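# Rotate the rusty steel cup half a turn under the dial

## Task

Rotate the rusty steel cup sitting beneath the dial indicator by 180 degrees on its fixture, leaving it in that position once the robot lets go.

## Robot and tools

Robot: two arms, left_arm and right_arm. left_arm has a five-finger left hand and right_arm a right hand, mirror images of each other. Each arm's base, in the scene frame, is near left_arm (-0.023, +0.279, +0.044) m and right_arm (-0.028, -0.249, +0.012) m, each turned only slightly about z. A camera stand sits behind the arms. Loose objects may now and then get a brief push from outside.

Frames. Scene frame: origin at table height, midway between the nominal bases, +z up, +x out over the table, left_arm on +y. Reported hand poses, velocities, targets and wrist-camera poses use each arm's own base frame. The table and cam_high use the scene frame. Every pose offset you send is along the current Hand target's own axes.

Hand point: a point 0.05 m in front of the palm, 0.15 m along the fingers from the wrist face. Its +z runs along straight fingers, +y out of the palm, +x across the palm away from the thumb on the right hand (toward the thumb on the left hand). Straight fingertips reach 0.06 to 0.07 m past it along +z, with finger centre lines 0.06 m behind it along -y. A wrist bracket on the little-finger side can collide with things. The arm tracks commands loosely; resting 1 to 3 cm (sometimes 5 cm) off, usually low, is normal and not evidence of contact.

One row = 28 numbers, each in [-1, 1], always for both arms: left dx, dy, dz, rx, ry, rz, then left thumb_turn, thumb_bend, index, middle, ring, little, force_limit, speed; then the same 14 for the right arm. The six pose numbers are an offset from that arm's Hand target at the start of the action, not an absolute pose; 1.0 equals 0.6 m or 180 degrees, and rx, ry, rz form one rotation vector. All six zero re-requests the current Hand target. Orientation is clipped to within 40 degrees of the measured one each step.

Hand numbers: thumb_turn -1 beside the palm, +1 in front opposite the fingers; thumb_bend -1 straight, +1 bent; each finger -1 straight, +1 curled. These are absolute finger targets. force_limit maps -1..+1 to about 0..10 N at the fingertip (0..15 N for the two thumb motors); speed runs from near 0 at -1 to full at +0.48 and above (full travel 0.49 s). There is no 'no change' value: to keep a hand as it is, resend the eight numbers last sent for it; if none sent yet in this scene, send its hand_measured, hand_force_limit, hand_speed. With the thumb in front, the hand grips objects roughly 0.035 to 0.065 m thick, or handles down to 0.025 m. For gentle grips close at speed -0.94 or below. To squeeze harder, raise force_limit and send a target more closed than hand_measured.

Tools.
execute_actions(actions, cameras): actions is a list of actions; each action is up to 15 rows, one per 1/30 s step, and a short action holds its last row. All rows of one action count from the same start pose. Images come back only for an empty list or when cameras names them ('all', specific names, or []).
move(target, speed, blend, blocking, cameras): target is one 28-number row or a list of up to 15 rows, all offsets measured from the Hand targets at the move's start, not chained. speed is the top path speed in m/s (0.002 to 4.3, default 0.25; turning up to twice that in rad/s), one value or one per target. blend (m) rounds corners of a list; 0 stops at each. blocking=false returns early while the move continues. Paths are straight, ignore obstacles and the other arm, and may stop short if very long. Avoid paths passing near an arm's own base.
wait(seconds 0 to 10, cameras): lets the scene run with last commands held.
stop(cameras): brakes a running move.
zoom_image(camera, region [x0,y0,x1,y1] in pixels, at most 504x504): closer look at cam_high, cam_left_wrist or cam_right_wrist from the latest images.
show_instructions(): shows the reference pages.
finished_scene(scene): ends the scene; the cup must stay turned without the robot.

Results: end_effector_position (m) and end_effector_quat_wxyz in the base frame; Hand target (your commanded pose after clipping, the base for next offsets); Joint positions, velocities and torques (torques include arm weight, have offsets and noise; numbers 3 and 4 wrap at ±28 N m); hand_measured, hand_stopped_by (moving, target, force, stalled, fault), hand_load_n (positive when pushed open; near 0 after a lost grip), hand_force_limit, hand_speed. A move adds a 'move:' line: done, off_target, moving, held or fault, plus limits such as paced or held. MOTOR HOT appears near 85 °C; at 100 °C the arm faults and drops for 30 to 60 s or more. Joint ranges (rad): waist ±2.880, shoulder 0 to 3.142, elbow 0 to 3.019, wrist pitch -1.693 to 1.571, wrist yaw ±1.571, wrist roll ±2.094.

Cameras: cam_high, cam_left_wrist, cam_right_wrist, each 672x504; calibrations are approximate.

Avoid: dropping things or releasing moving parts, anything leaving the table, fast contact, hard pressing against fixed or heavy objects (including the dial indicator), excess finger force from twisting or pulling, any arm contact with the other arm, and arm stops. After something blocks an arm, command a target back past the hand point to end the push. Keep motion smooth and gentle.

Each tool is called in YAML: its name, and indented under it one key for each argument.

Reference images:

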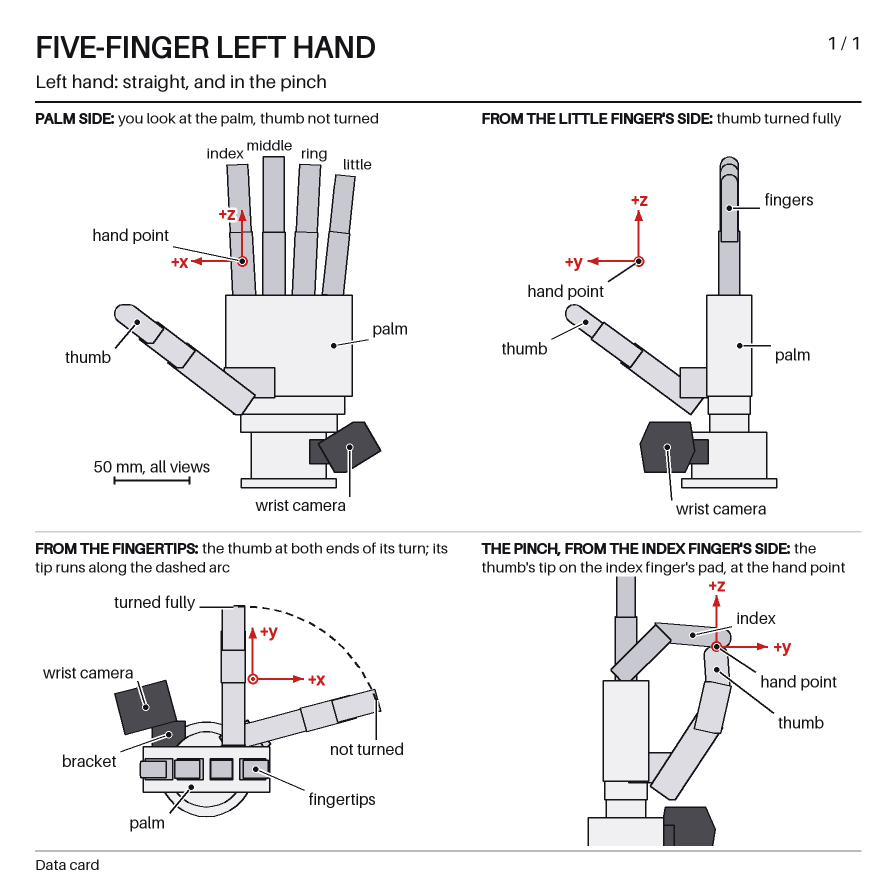

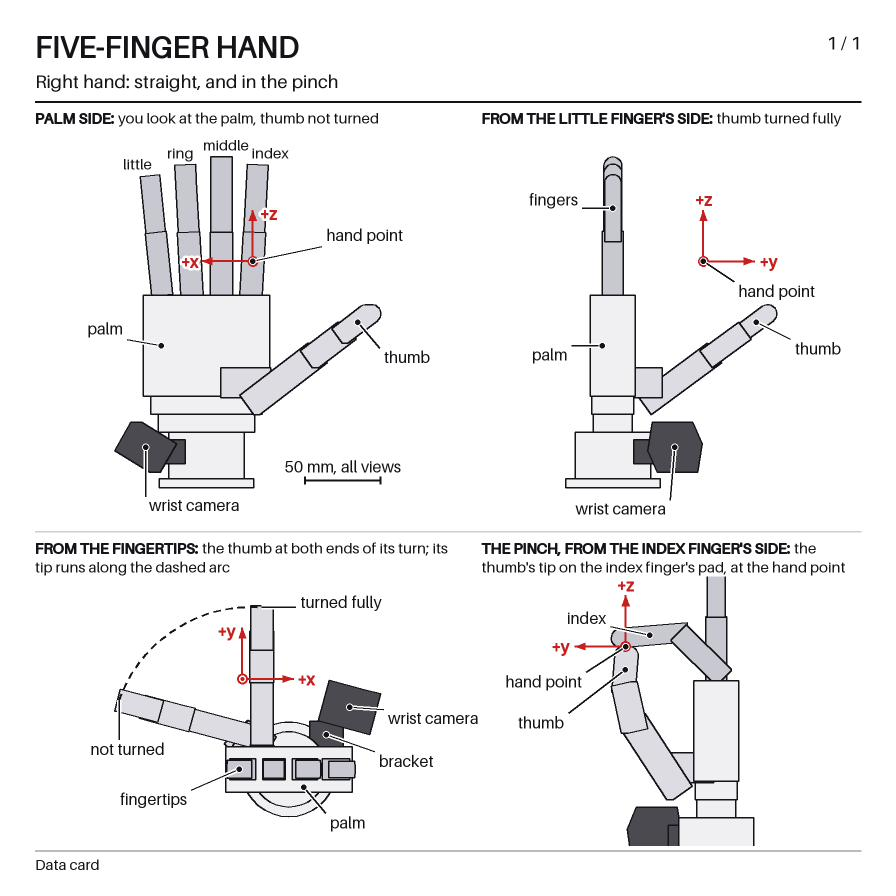

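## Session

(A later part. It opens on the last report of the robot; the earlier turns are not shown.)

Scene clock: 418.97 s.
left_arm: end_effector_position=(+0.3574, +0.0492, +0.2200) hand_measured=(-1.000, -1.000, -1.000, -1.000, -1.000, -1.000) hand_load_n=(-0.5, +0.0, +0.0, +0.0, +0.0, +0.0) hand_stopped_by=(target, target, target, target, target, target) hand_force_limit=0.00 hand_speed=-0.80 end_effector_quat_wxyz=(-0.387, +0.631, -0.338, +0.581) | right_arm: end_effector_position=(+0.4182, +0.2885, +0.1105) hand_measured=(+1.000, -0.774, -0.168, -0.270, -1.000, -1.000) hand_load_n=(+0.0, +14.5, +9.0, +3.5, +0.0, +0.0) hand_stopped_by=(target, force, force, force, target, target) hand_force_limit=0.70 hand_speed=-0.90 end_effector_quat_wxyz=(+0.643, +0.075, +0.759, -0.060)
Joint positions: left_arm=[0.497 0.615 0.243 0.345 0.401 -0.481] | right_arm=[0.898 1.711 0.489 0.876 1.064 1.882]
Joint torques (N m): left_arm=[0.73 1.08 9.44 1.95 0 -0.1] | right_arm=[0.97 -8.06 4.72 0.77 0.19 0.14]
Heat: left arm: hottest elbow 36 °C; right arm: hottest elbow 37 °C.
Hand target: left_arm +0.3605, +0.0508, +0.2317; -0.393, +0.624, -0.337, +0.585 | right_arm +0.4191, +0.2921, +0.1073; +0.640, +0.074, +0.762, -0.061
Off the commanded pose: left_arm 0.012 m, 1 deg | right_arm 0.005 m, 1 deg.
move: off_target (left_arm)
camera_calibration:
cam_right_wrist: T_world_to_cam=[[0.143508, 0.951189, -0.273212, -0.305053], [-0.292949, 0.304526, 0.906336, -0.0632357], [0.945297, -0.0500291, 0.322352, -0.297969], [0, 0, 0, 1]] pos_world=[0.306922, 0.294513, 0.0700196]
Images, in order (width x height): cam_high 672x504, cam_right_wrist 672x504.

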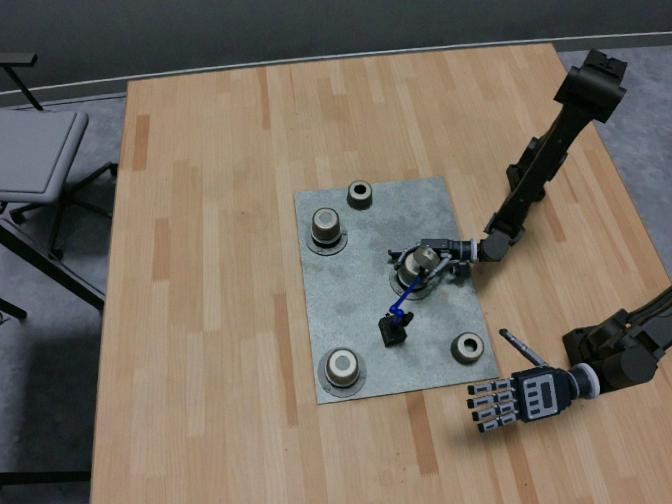

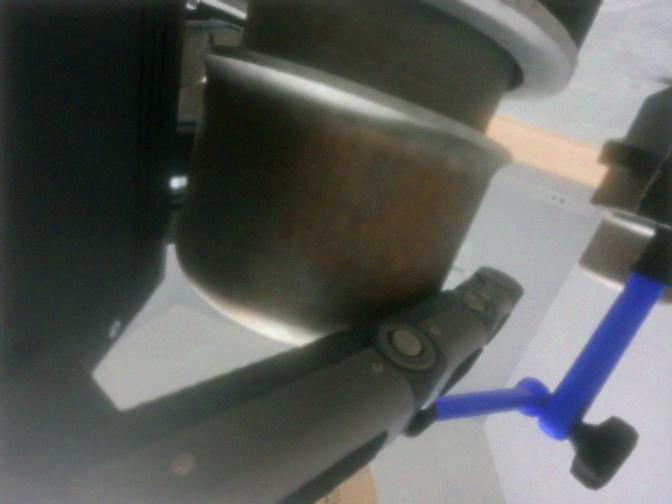

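move:
  target:
    - [0,0,0,0,0,0,-1,-1,-1,-1,-1,-1,0,-0.8,0,0,0,0,0,0,1,-1,-1,-1,-1,-1,0.7,0.3]
    - [0,0,0,0,0,0,-1,-1,-1,-1,-1,-1,0,-0.8,0,0,0,-0.4979,0,-0.0878,1,-1,-1,-1,-1,-1,0.7,0.3]
  speed: 0.3
  cameras: ["cam_high","cam_right_wrist"]

zoom_image:
  camera: "cam_right_wrist"
  region: [150, 60, 510, 370]

Scene clock: 434.37 s.
left_arm: end_effector_position=(+0.3574, +0.0492, +0.2200) hand_measured=(-1.000, -1.000, -1.000, -1.000, -1.000, -1.000) hand_load_n=(-0.5, +0.0, +0.0, +0.0, +0.0, +0.0) hand_stopped_by=(target, target, target, target, target, target) hand_force_limit=0.00 hand_speed=-0.80 end_effector_quat_wxyz=(-0.387, +0.631, -0.338, +0.581) | right_arm: end_effector_position=(+0.4082, +0.2931, +0.1025) hand_measured=(+1.000, -1.000, -1.000, -1.000, -1.000, -1.000) hand_load_n=(-0.5, +0.0, +0.0, +0.0, +0.0, +0.0) hand_stopped_by=(target, target, target, target, target, target) hand_force_limit=0.70 hand_speed=0.30 end_effector_quat_wxyz=(+0.483, -0.487, +0.594, +0.422)
Joint positions: left_arm=[0.497 0.615 0.243 0.345 0.401 -0.481] | right_arm=[0.203 1.86 0.785 0.609 -1.161 1.171]
Joint torques (N m): left_arm=[0.73 1.08 9.42 1.96 0 -0.09] | right_arm=[0.15 -11.22 7.17 1.2 -0.5 -0.12]
Heat: left arm: hottest elbow 36 °C; right arm: hottest elbow 37 °C.
Hand target: left_arm +0.3605, +0.0508, +0.2317; -0.393, +0.624, -0.337, +0.585 | right_arm +0.4189, +0.2920, +0.1072; +0.493, -0.492, +0.586, +0.414
Off the commanded pose: left_arm 0.012 m, 1 deg | right_arm 0.012 m, 2 deg.
move: off_target (left_arm, right_arm)
camera_calibration:
cam_right_wrist: T_world_to_cam=[[-0.961129, 0.120631, -0.248351, 0.381642], [-0.273413, -0.290704, 0.916917, 0.105025], [0.0384113, 0.949178, 0.312387, -0.20734], [0, 0, 0, 1]] pos_world=[0.403487, 0.181296, 0.0632519]
Images, in order (width x height): cam_high 672x504, cam_right_wrist 672x504.

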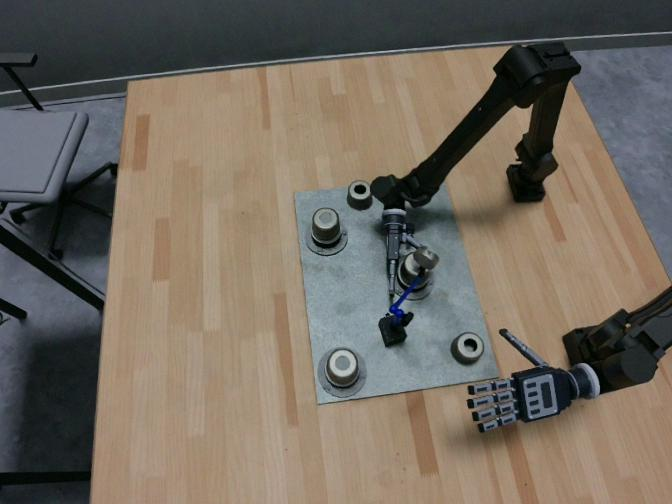

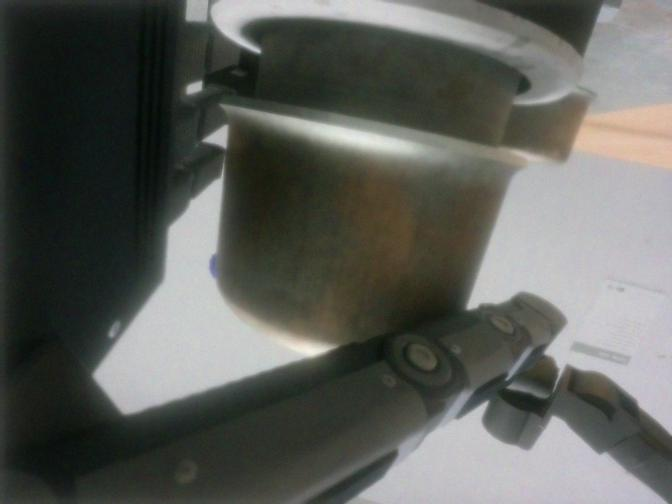

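Scaled by 1.400 from the camera's 672x504 image, which has a finer 960x720 frame.

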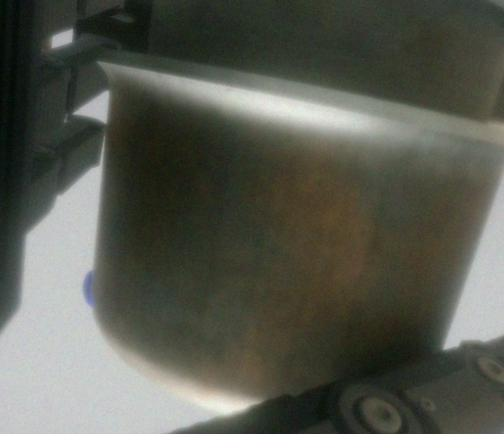

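move:
  target:
    - [0,0,0,0,0,0,-1,-1,-1,-1,-1,-1,0,-0.8,-0.0082,0.01,-0.0015,0,0,0,1,-1,-1,-1,-1,-1,0.4,0.3]
    - [0,0,0,0,0,0,-1,-1,-1,-1,-1,-1,0,-0.8,-0.0082,0.01,-0.0015,0,0,0,1,0.3,0.3,0.3,-1,-1,0.4,-0.85]
  speed: 0.1
  cameras: ["cam_high","cam_right_wrist"]

zoom_image:
  camera: "cam_right_wrist"
  region: [150, 60, 510, 370]

Scene clock: 447.17 s.
left_arm: end_effector_position=(+0.3574, +0.0492, +0.2200) hand_measured=(-1.000, -1.000, -1.000, -1.000, -1.000, -1.000) hand_load_n=(+0.0, +0.0, +0.0, +0.0, +0.0, +0.0) hand_stopped_by=(target, target, target, target, target, target) hand_force_limit=0.00 hand_speed=-0.80 end_effector_quat_wxyz=(-0.387, +0.631, -0.338, +0.581) | right_arm: end_effector_position=(+0.4028, +0.2903, +0.1065) hand_measured=(+1.000, -0.702, -0.254, -0.378, -1.000, -1.000) hand_load_n=(+0.0, +18.5, +9.0, +3.0, +0.0, +0.0) hand_stopped_by=(target, force, force, force, target, target) hand_force_limit=0.40 hand_speed=-0.85 end_effector_quat_wxyz=(+0.484, -0.492, +0.586, +0.424)
Joint positions: left_arm=[0.497 0.615 0.243 0.345 0.401 -0.481] | right_arm=[0.199 1.847 0.778 0.603 -1.181 1.155]
Joint torques (N m): left_arm=[0.67 1.03 9.46 1.98 0 -0.08] | right_arm=[0.85 -11.99 6.46 1.26 0.38 0.05]
Heat: left arm: hottest elbow 36 °C; right arm: hottest elbow 38 °C.
Hand target: left_arm +0.3605, +0.0508, +0.2317; -0.393, +0.624, -0.337, +0.585 | right_arm +0.4131, +0.2930, +0.1121; +0.493, -0.492, +0.586, +0.414
Off the commanded pose: left_arm 0.012 m, 1 deg | right_arm 0.012 m, 2 deg.
move: off_target (left_arm, right_arm)
camera_calibration:
cam_right_wrist: T_world_to_cam=[[-0.959834, 0.107176, -0.259291, 0.38224], [-0.279863, -0.300288, 0.911868, 0.104992], [0.0198681, 0.947808, 0.318221, -0.198487], [0, 0, 0, 1]] pos_world=[0.400214, 0.178689, 0.0665358]
Images, in order (width x height): cam_high 672x504, cam_right_wrist 672x504.

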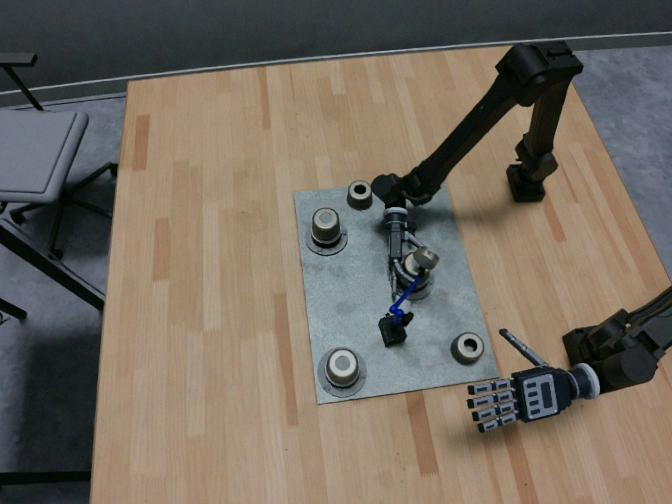

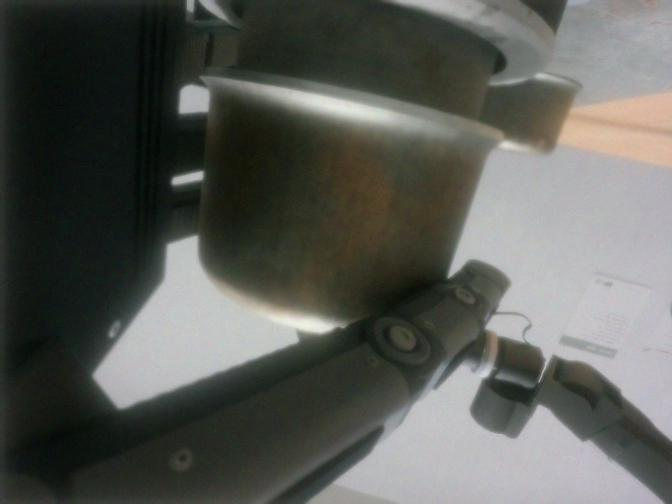

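Scaled by 1.400 from the camera's 672x504 image, which has a finer 960x720 frame.

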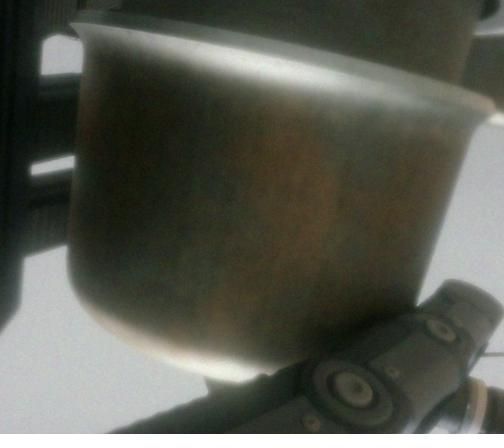

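move:
  target: [0,0,0,0,0,0,-1,-1,-1,-1,-1,-1,0,-0.8,0.005,-0.010,0.001,0.4979,0,0.0878,1,0.3,0.3,0.3,-1,-1,0.4,-0.85]
  speed: 0.25
  cameras: ["cam_high","cam_right_wrist"]

zoom_image:
  camera: "cam_right_wrist"
  region: [150, 60, 510, 370]

Scene clock: 459.97 s.
left_arm: end_effector_position=(+0.3574, +0.0492, +0.2200) hand_measured=(-1.000, -1.000, -1.000, -1.000, -1.000, -1.000) hand_load_n=(+0.0, +0.0, +0.0, +0.0, +0.0, +0.0) hand_stopped_by=(target, target, target, target, target, target) hand_force_limit=0.00 hand_speed=-0.80 end_effector_quat_wxyz=(-0.387, +0.631, -0.338, +0.581) | right_arm: end_effector_position=(+0.4132, +0.2876, +0.1119) hand_measured=(+1.000, -0.702, -0.254, -0.378, -1.000, -1.000) hand_load_n=(-1.5, +12.0, +8.5, +0.0, +0.0, +0.0) hand_stopped_by=(target, force, force, force, target, target) hand_force_limit=0.40 hand_speed=-0.85 end_effector_quat_wxyz=(+0.643, +0.076, +0.760, -0.057)
Joint positions: left_arm=[0.497 0.615 0.243 0.345 0.401 -0.481] | right_arm=[0.906 1.698 0.477 0.87 1.067 1.892]
Joint torques (N m): left_arm=[0.56 1.08 9.44 1.96 -0.01 -0.09] | right_arm=[0.32 -7.59 5.79 0.65 0.13 0.04]
Heat: left arm: hottest elbow 36 °C; right arm: hottest elbow 38 °C.
Hand target: left_arm +0.3605, +0.0508, +0.2317; -0.393, +0.624, -0.337, +0.585 | right_arm +0.4190, +0.2920, +0.1090; +0.640, +0.074, +0.762, -0.061
Off the commanded pose: left_arm 0.012 m, 1 deg | right_arm 0.008 m, 1 deg.
move: off_target (left_arm)
camera_calibration:
cam_right_wrist: T_world_to_cam=[[0.139405, 0.953263, -0.268061, -0.302521], [-0.294037, 0.298344, 0.908038, -0.0636797], [0.945573, -0.0477653, 0.321885, -0.294498], [0, 0, 0, 1]] pos_world=[0.301918, 0.293313, 0.0715243]
Images, in order (width x height): cam_high 672x504, cam_right_wrist 672x504.

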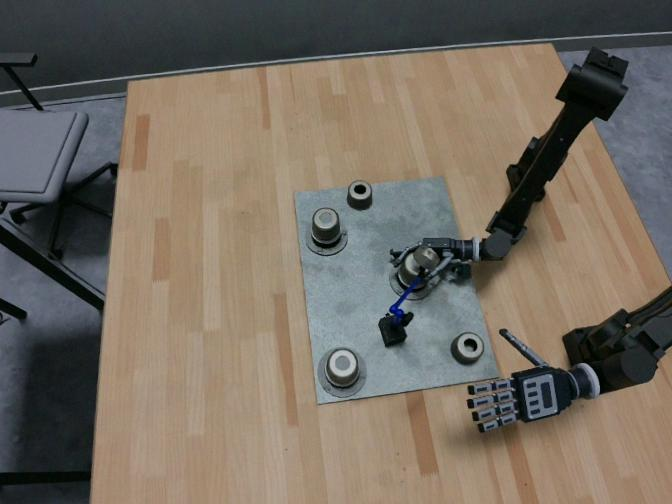

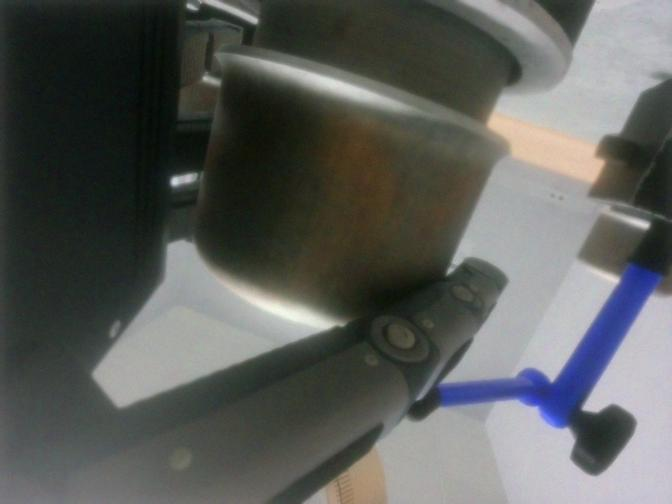

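Scaled by 1.400 from the camera's 672x504 image, which has a finer 960x720 frame.

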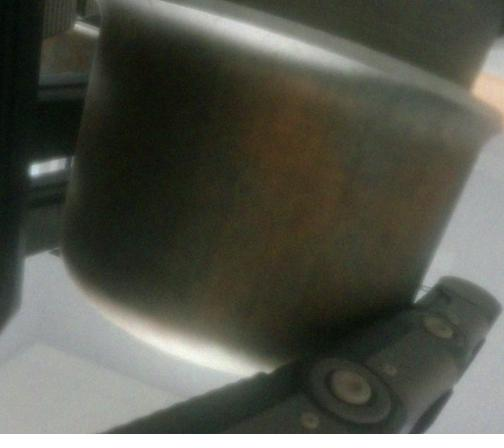

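move:
  target:
    - [0,0,0,0,0,0,-1,-1,-1,-1,-1,-1,0,-0.8,0,0,0,0,0,0,1,-0.95,-0.9,-0.9,-1,-1,0.4,0.3]
    - [0,0,0,0,0,0,-1,-1,-1,-1,-1,-1,0,-0.8,0,0,0,-0.1641,0,-0.0289,1,-0.95,-0.9,-0.9,-1,-1,0.4,0.3]
    - [0,0,0,0,0,0,-1,-1,-1,-1,-1,-1,0,-0.8,0,0,0,-0.1641,0,-0.0289,1,0.3,0.3,0.3,-1,-1,0.4,-0.85]
  speed: 0.25
  cameras: ["cam_right_wrist"]

zoom_image:
  camera: "cam_right_wrist"
  region: [150, 60, 510, 370]

Scene clock: 473.17 s.
left_arm: end_effector_position=(+0.3574, +0.0492, +0.2200) hand_measured=(-1.000, -1.000, -1.000, -1.000, -1.000, -1.000) hand_load_n=(+0.0, +0.0, +0.0, +0.0, +0.0, +0.0) hand_stopped_by=(target, target, target, target, target, target) hand_force_limit=0.00 hand_speed=-0.80 end_effector_quat_wxyz=(-0.387, +0.631, -0.338, +0.581) | right_arm: end_effector_position=(+0.4142, +0.2954, +0.1096) hand_measured=(+1.000, -0.704, -0.222, -0.348, -1.000, -1.000) hand_load_n=(+1.5, +19.5, +9.0, +5.0, +0.0, +0.0) hand_stopped_by=(target, force, force, force, target, target) hand_force_limit=0.40 hand_speed=-0.85 end_effector_quat_wxyz=(+0.633, -0.133, +0.755, +0.110)
Joint positions: left_arm=[0.497 0.615 0.243 0.345 0.401 -0.481] | right_arm=[0.605 1.699 0.373 1.143 0.254 1.615]
Joint torques (N m): left_arm=[0.73 1.08 9.4 1.94 0 -0.09] | right_arm=[0.03 -7.24 3.89 2.39 0.23 0.06]
Heat: left arm: hottest elbow 36 °C; right arm: hottest elbow 38 °C.
Hand target: left_arm +0.3605, +0.0508, +0.2317; -0.393, +0.624, -0.337, +0.585 | right_arm +0.4190, +0.2920, +0.1091; +0.634, -0.126, +0.755, +0.107
Off the commanded pose: left_arm 0.012 m, 1 deg | right_arm 0.006 m, 1 deg.
move: off_target (left_arm)
camera_calibration:
cam_right_wrist: T_world_to_cam=[[-0.368049, 0.88658, -0.280207, -0.079581], [-0.401108, 0.120486, 0.908072, 0.0332657], [0.83884, 0.446608, 0.311269, -0.394947], [0, 0, 0, 1]] pos_world=[0.315351, 0.242933, 0.0704281]
Images, in order (width x height): cam_right_wrist 672x504.

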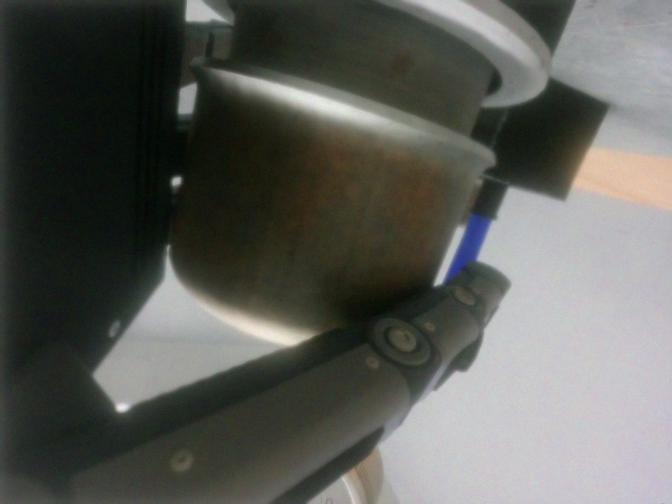

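Scaled by 1.400 from the camera's 672x504 image, which has a finer 960x720 frame.

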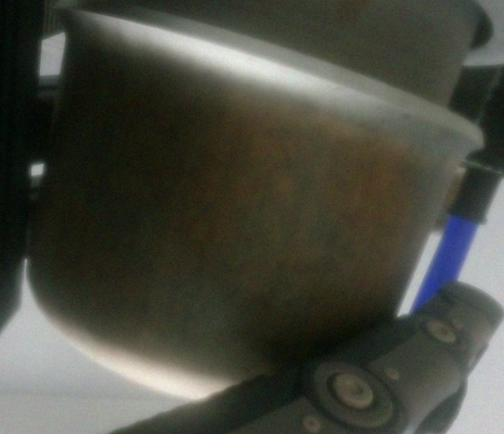

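move:
  target: [0,0,0,0,0,0,-1,-1,-1,-1,-1,-1,0,-0.8,0,0,0,0.1444,0,0.0255,1,0.3,0.3,0.3,-1,-1,0.4,-0.85]
  speed: 0.25
  cameras: ["cam_high","cam_right_wrist"]

zoom_image:
  camera: "cam_right_wrist"
  region: [150, 60, 510, 370]

Scene clock: 485.13 s.
left_arm: end_effector_position=(+0.3574, +0.0492, +0.2200) hand_measured=(-1.000, -1.000, -1.000, -1.000, -1.000, -1.000) hand_load_n=(+0.0, +0.0, +0.0, +0.0, +0.0, +0.0) hand_stopped_by=(target, target, target, target, target, target) hand_force_limit=0.00 hand_speed=-0.80 end_effector_quat_wxyz=(-0.387, +0.631, -0.338, +0.581) | right_arm: end_effector_position=(+0.4165, +0.2910, +0.1096) hand_measured=(+1.000, -0.704, -0.222, -0.348, -1.000, -1.000) hand_load_n=(-1.0, +15.0, +10.5, +0.0, +0.0, +0.0) hand_stopped_by=(target, force, force, force, target, target) hand_force_limit=0.40 hand_speed=-0.85 end_effector_quat_wxyz=(+0.643, +0.045, +0.763, -0.040)
Joint positions: left_arm=[0.497 0.615 0.243 0.345 0.401 -0.481] | right_arm=[0.874 1.707 0.46 0.942 0.973 1.823]
Joint torques (N m): left_arm=[0.62 1.08 9.44 1.96 -0.01 -0.09] | right_arm=[0.44 -8.23 4.7 0.96 0.38 0.14]
Heat: left arm: hottest elbow 36 °C; right arm: hottest elbow 37 °C.
Hand target: left_arm +0.3605, +0.0508, +0.2317; -0.393, +0.624, -0.337, +0.585 | right_arm +0.4190, +0.2921, +0.1091; +0.642, +0.050, +0.764, -0.041
Off the commanded pose: left_arm 0.012 m, 1 deg | right_arm 0.003 m, 1 deg.
move: off_target (left_arm)
camera_calibration:
cam_right_wrist: T_world_to_cam=[[0.07278, 0.957098, -0.280476, -0.278884], [-0.309722, 0.289007, 0.905841, -0.0521172], [0.948038, 0.0209423, 0.317468, -0.317293], [0, 0, 0, 1]] pos_world=[0.304961, 0.288626, 0.06972]
Images, in order (width x height): cam_high 672x504, cam_right_wrist 672x504.

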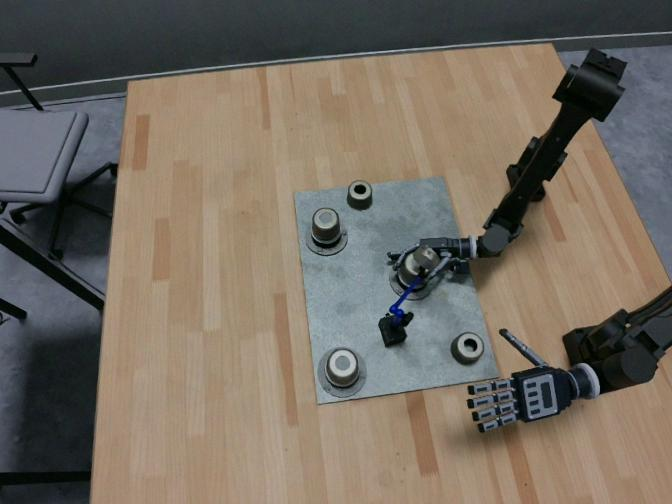

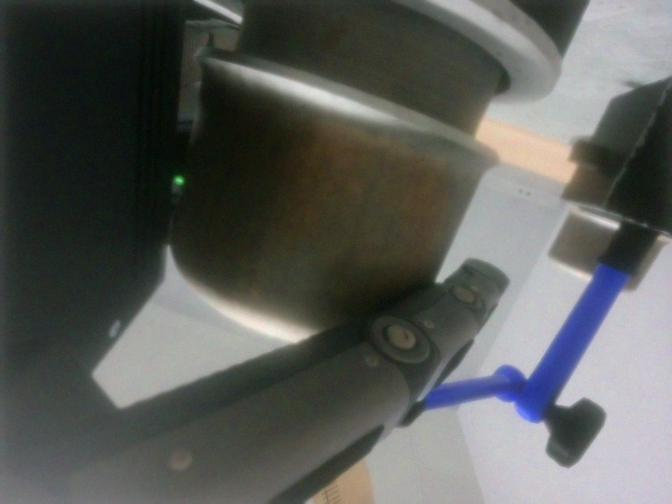

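Scaled by 1.400 from the camera's 672x504 image, which has a finer 960x720 frame.

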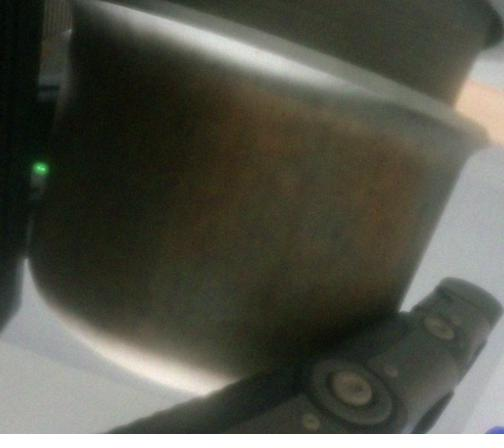

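move:
  target:
    - [0,0,0,0,0,0,-1,-1,-1,-1,-1,-1,0,-0.8,0,0,0,0,0,0,1,-1,-1,-1,-1,-1,0.4,0.3]
    - [0,0,0,0,0,0,-1,-1,-1,-1,-1,-1,0,-0.8,0,-0.12,-0.12,0,0,0,1,-1,-1,-1,-1,-1,0.4,0.3]
  speed: 0.2
  cameras: ["cam_high","cam_right_wrist"]

zoom_image:
  camera: "cam_right_wrist"
  region: [340, 20, 672, 320]

zoom_image:
  camera: "cam_high"
  region: [370, 225, 470, 325]

Scene clock: 493.60 s.
left_arm: end_effector_position=(+0.3574, +0.0492, +0.2200) hand_measured=(-1.000, -1.000, -1.000, -1.000, -1.000, -1.000) hand_load_n=(+0.0, +0.0, +0.0, -0.5, +0.0, +0.0) hand_stopped_by=(target, target, target, target, target, target) hand_force_limit=0.00 hand_speed=-0.80 end_effector_quat_wxyz=(-0.387, +0.631, -0.338, +0.581) | right_arm: end_effector_position=(+0.3421, +0.2289, +0.1193) hand_measured=(+1.000, -1.000, -1.000, -1.000, -1.000, -1.000) hand_load_n=(+0.0, +0.0, +0.0, +0.0, +0.0, +0.0) hand_stopped_by=(target, target, target, target, target, target) hand_force_limit=0.40 hand_speed=0.30 end_effector_quat_wxyz=(+0.641, +0.046, +0.765, -0.047)
Joint positions: left_arm=[0.497 0.615 0.243 0.345 0.401 -0.481] | right_arm=[0.953 1.479 0.216 0.902 1.059 1.876]
Joint torques (N m): left_arm=[0.79 1.2 9.46 1.98 0 -0.09] | right_arm=[1.14 -5.54 3.33 1.43 0.33 0.15]
Heat: left arm: hottest elbow 36 °C; right arm: hottest elbow 37 °C.
Hand target: left_arm +0.3605, +0.0508, +0.2317; -0.393, +0.624, -0.337, +0.585 | right_arm +0.3395, +0.2297, +0.1214; +0.642, +0.050, +0.764, -0.041
Off the commanded pose: left_arm 0.012 m, 1 deg | right_arm 0.003 m, 1 deg.
move: off_target (left_arm)
camera_calibration:
cam_right_wrist: T_world_to_cam=[[0.0818711, 0.953313, -0.290673, -0.21228], [-0.300962, 0.301685, 0.904659, -0.0717623], [0.950115, 0.013416, 0.31161, -0.246793], [0, 0, 0, 1]] pos_world=[0.230264, 0.22733, 0.0801194]
Images, in order (width x height): cam_high 672x504, cam_right_wrist 672x504.

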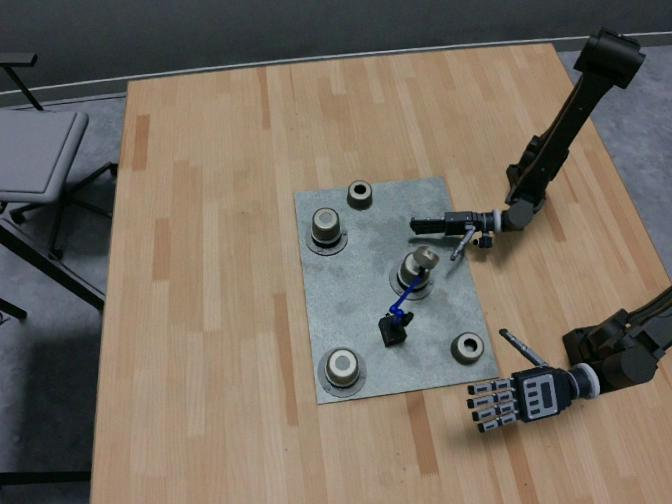

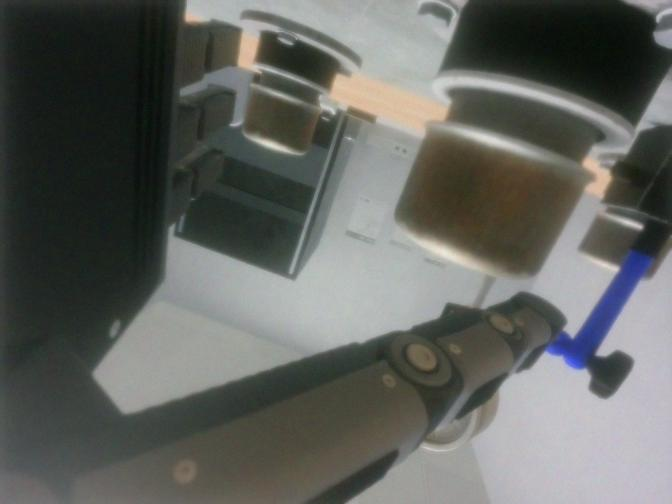

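Scaled by 1.518 from the camera's 672x504 image, which has a finer 960x720 frame.

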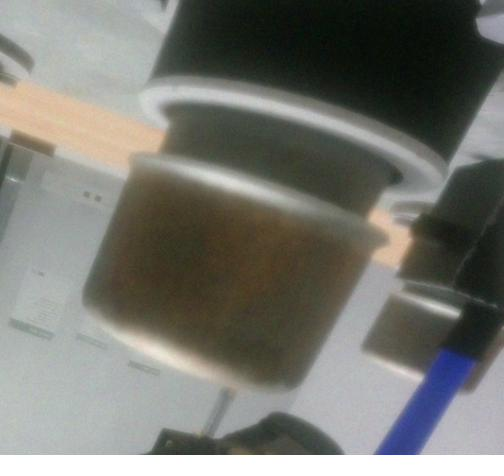

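Scaled by 5.040 from the camera's 672x504 image, which has a finer 960x720 frame.

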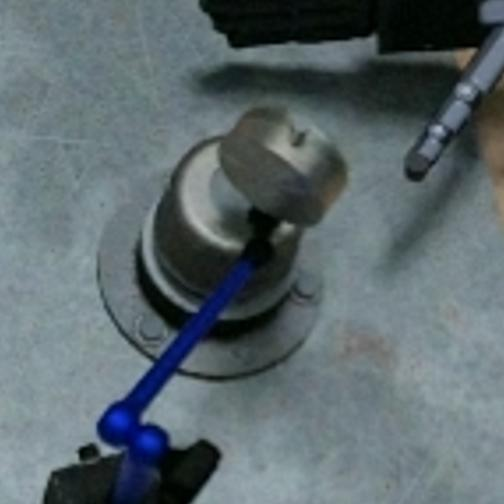

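finished_scene:
  scene: 1

The scene is finished: the task was done.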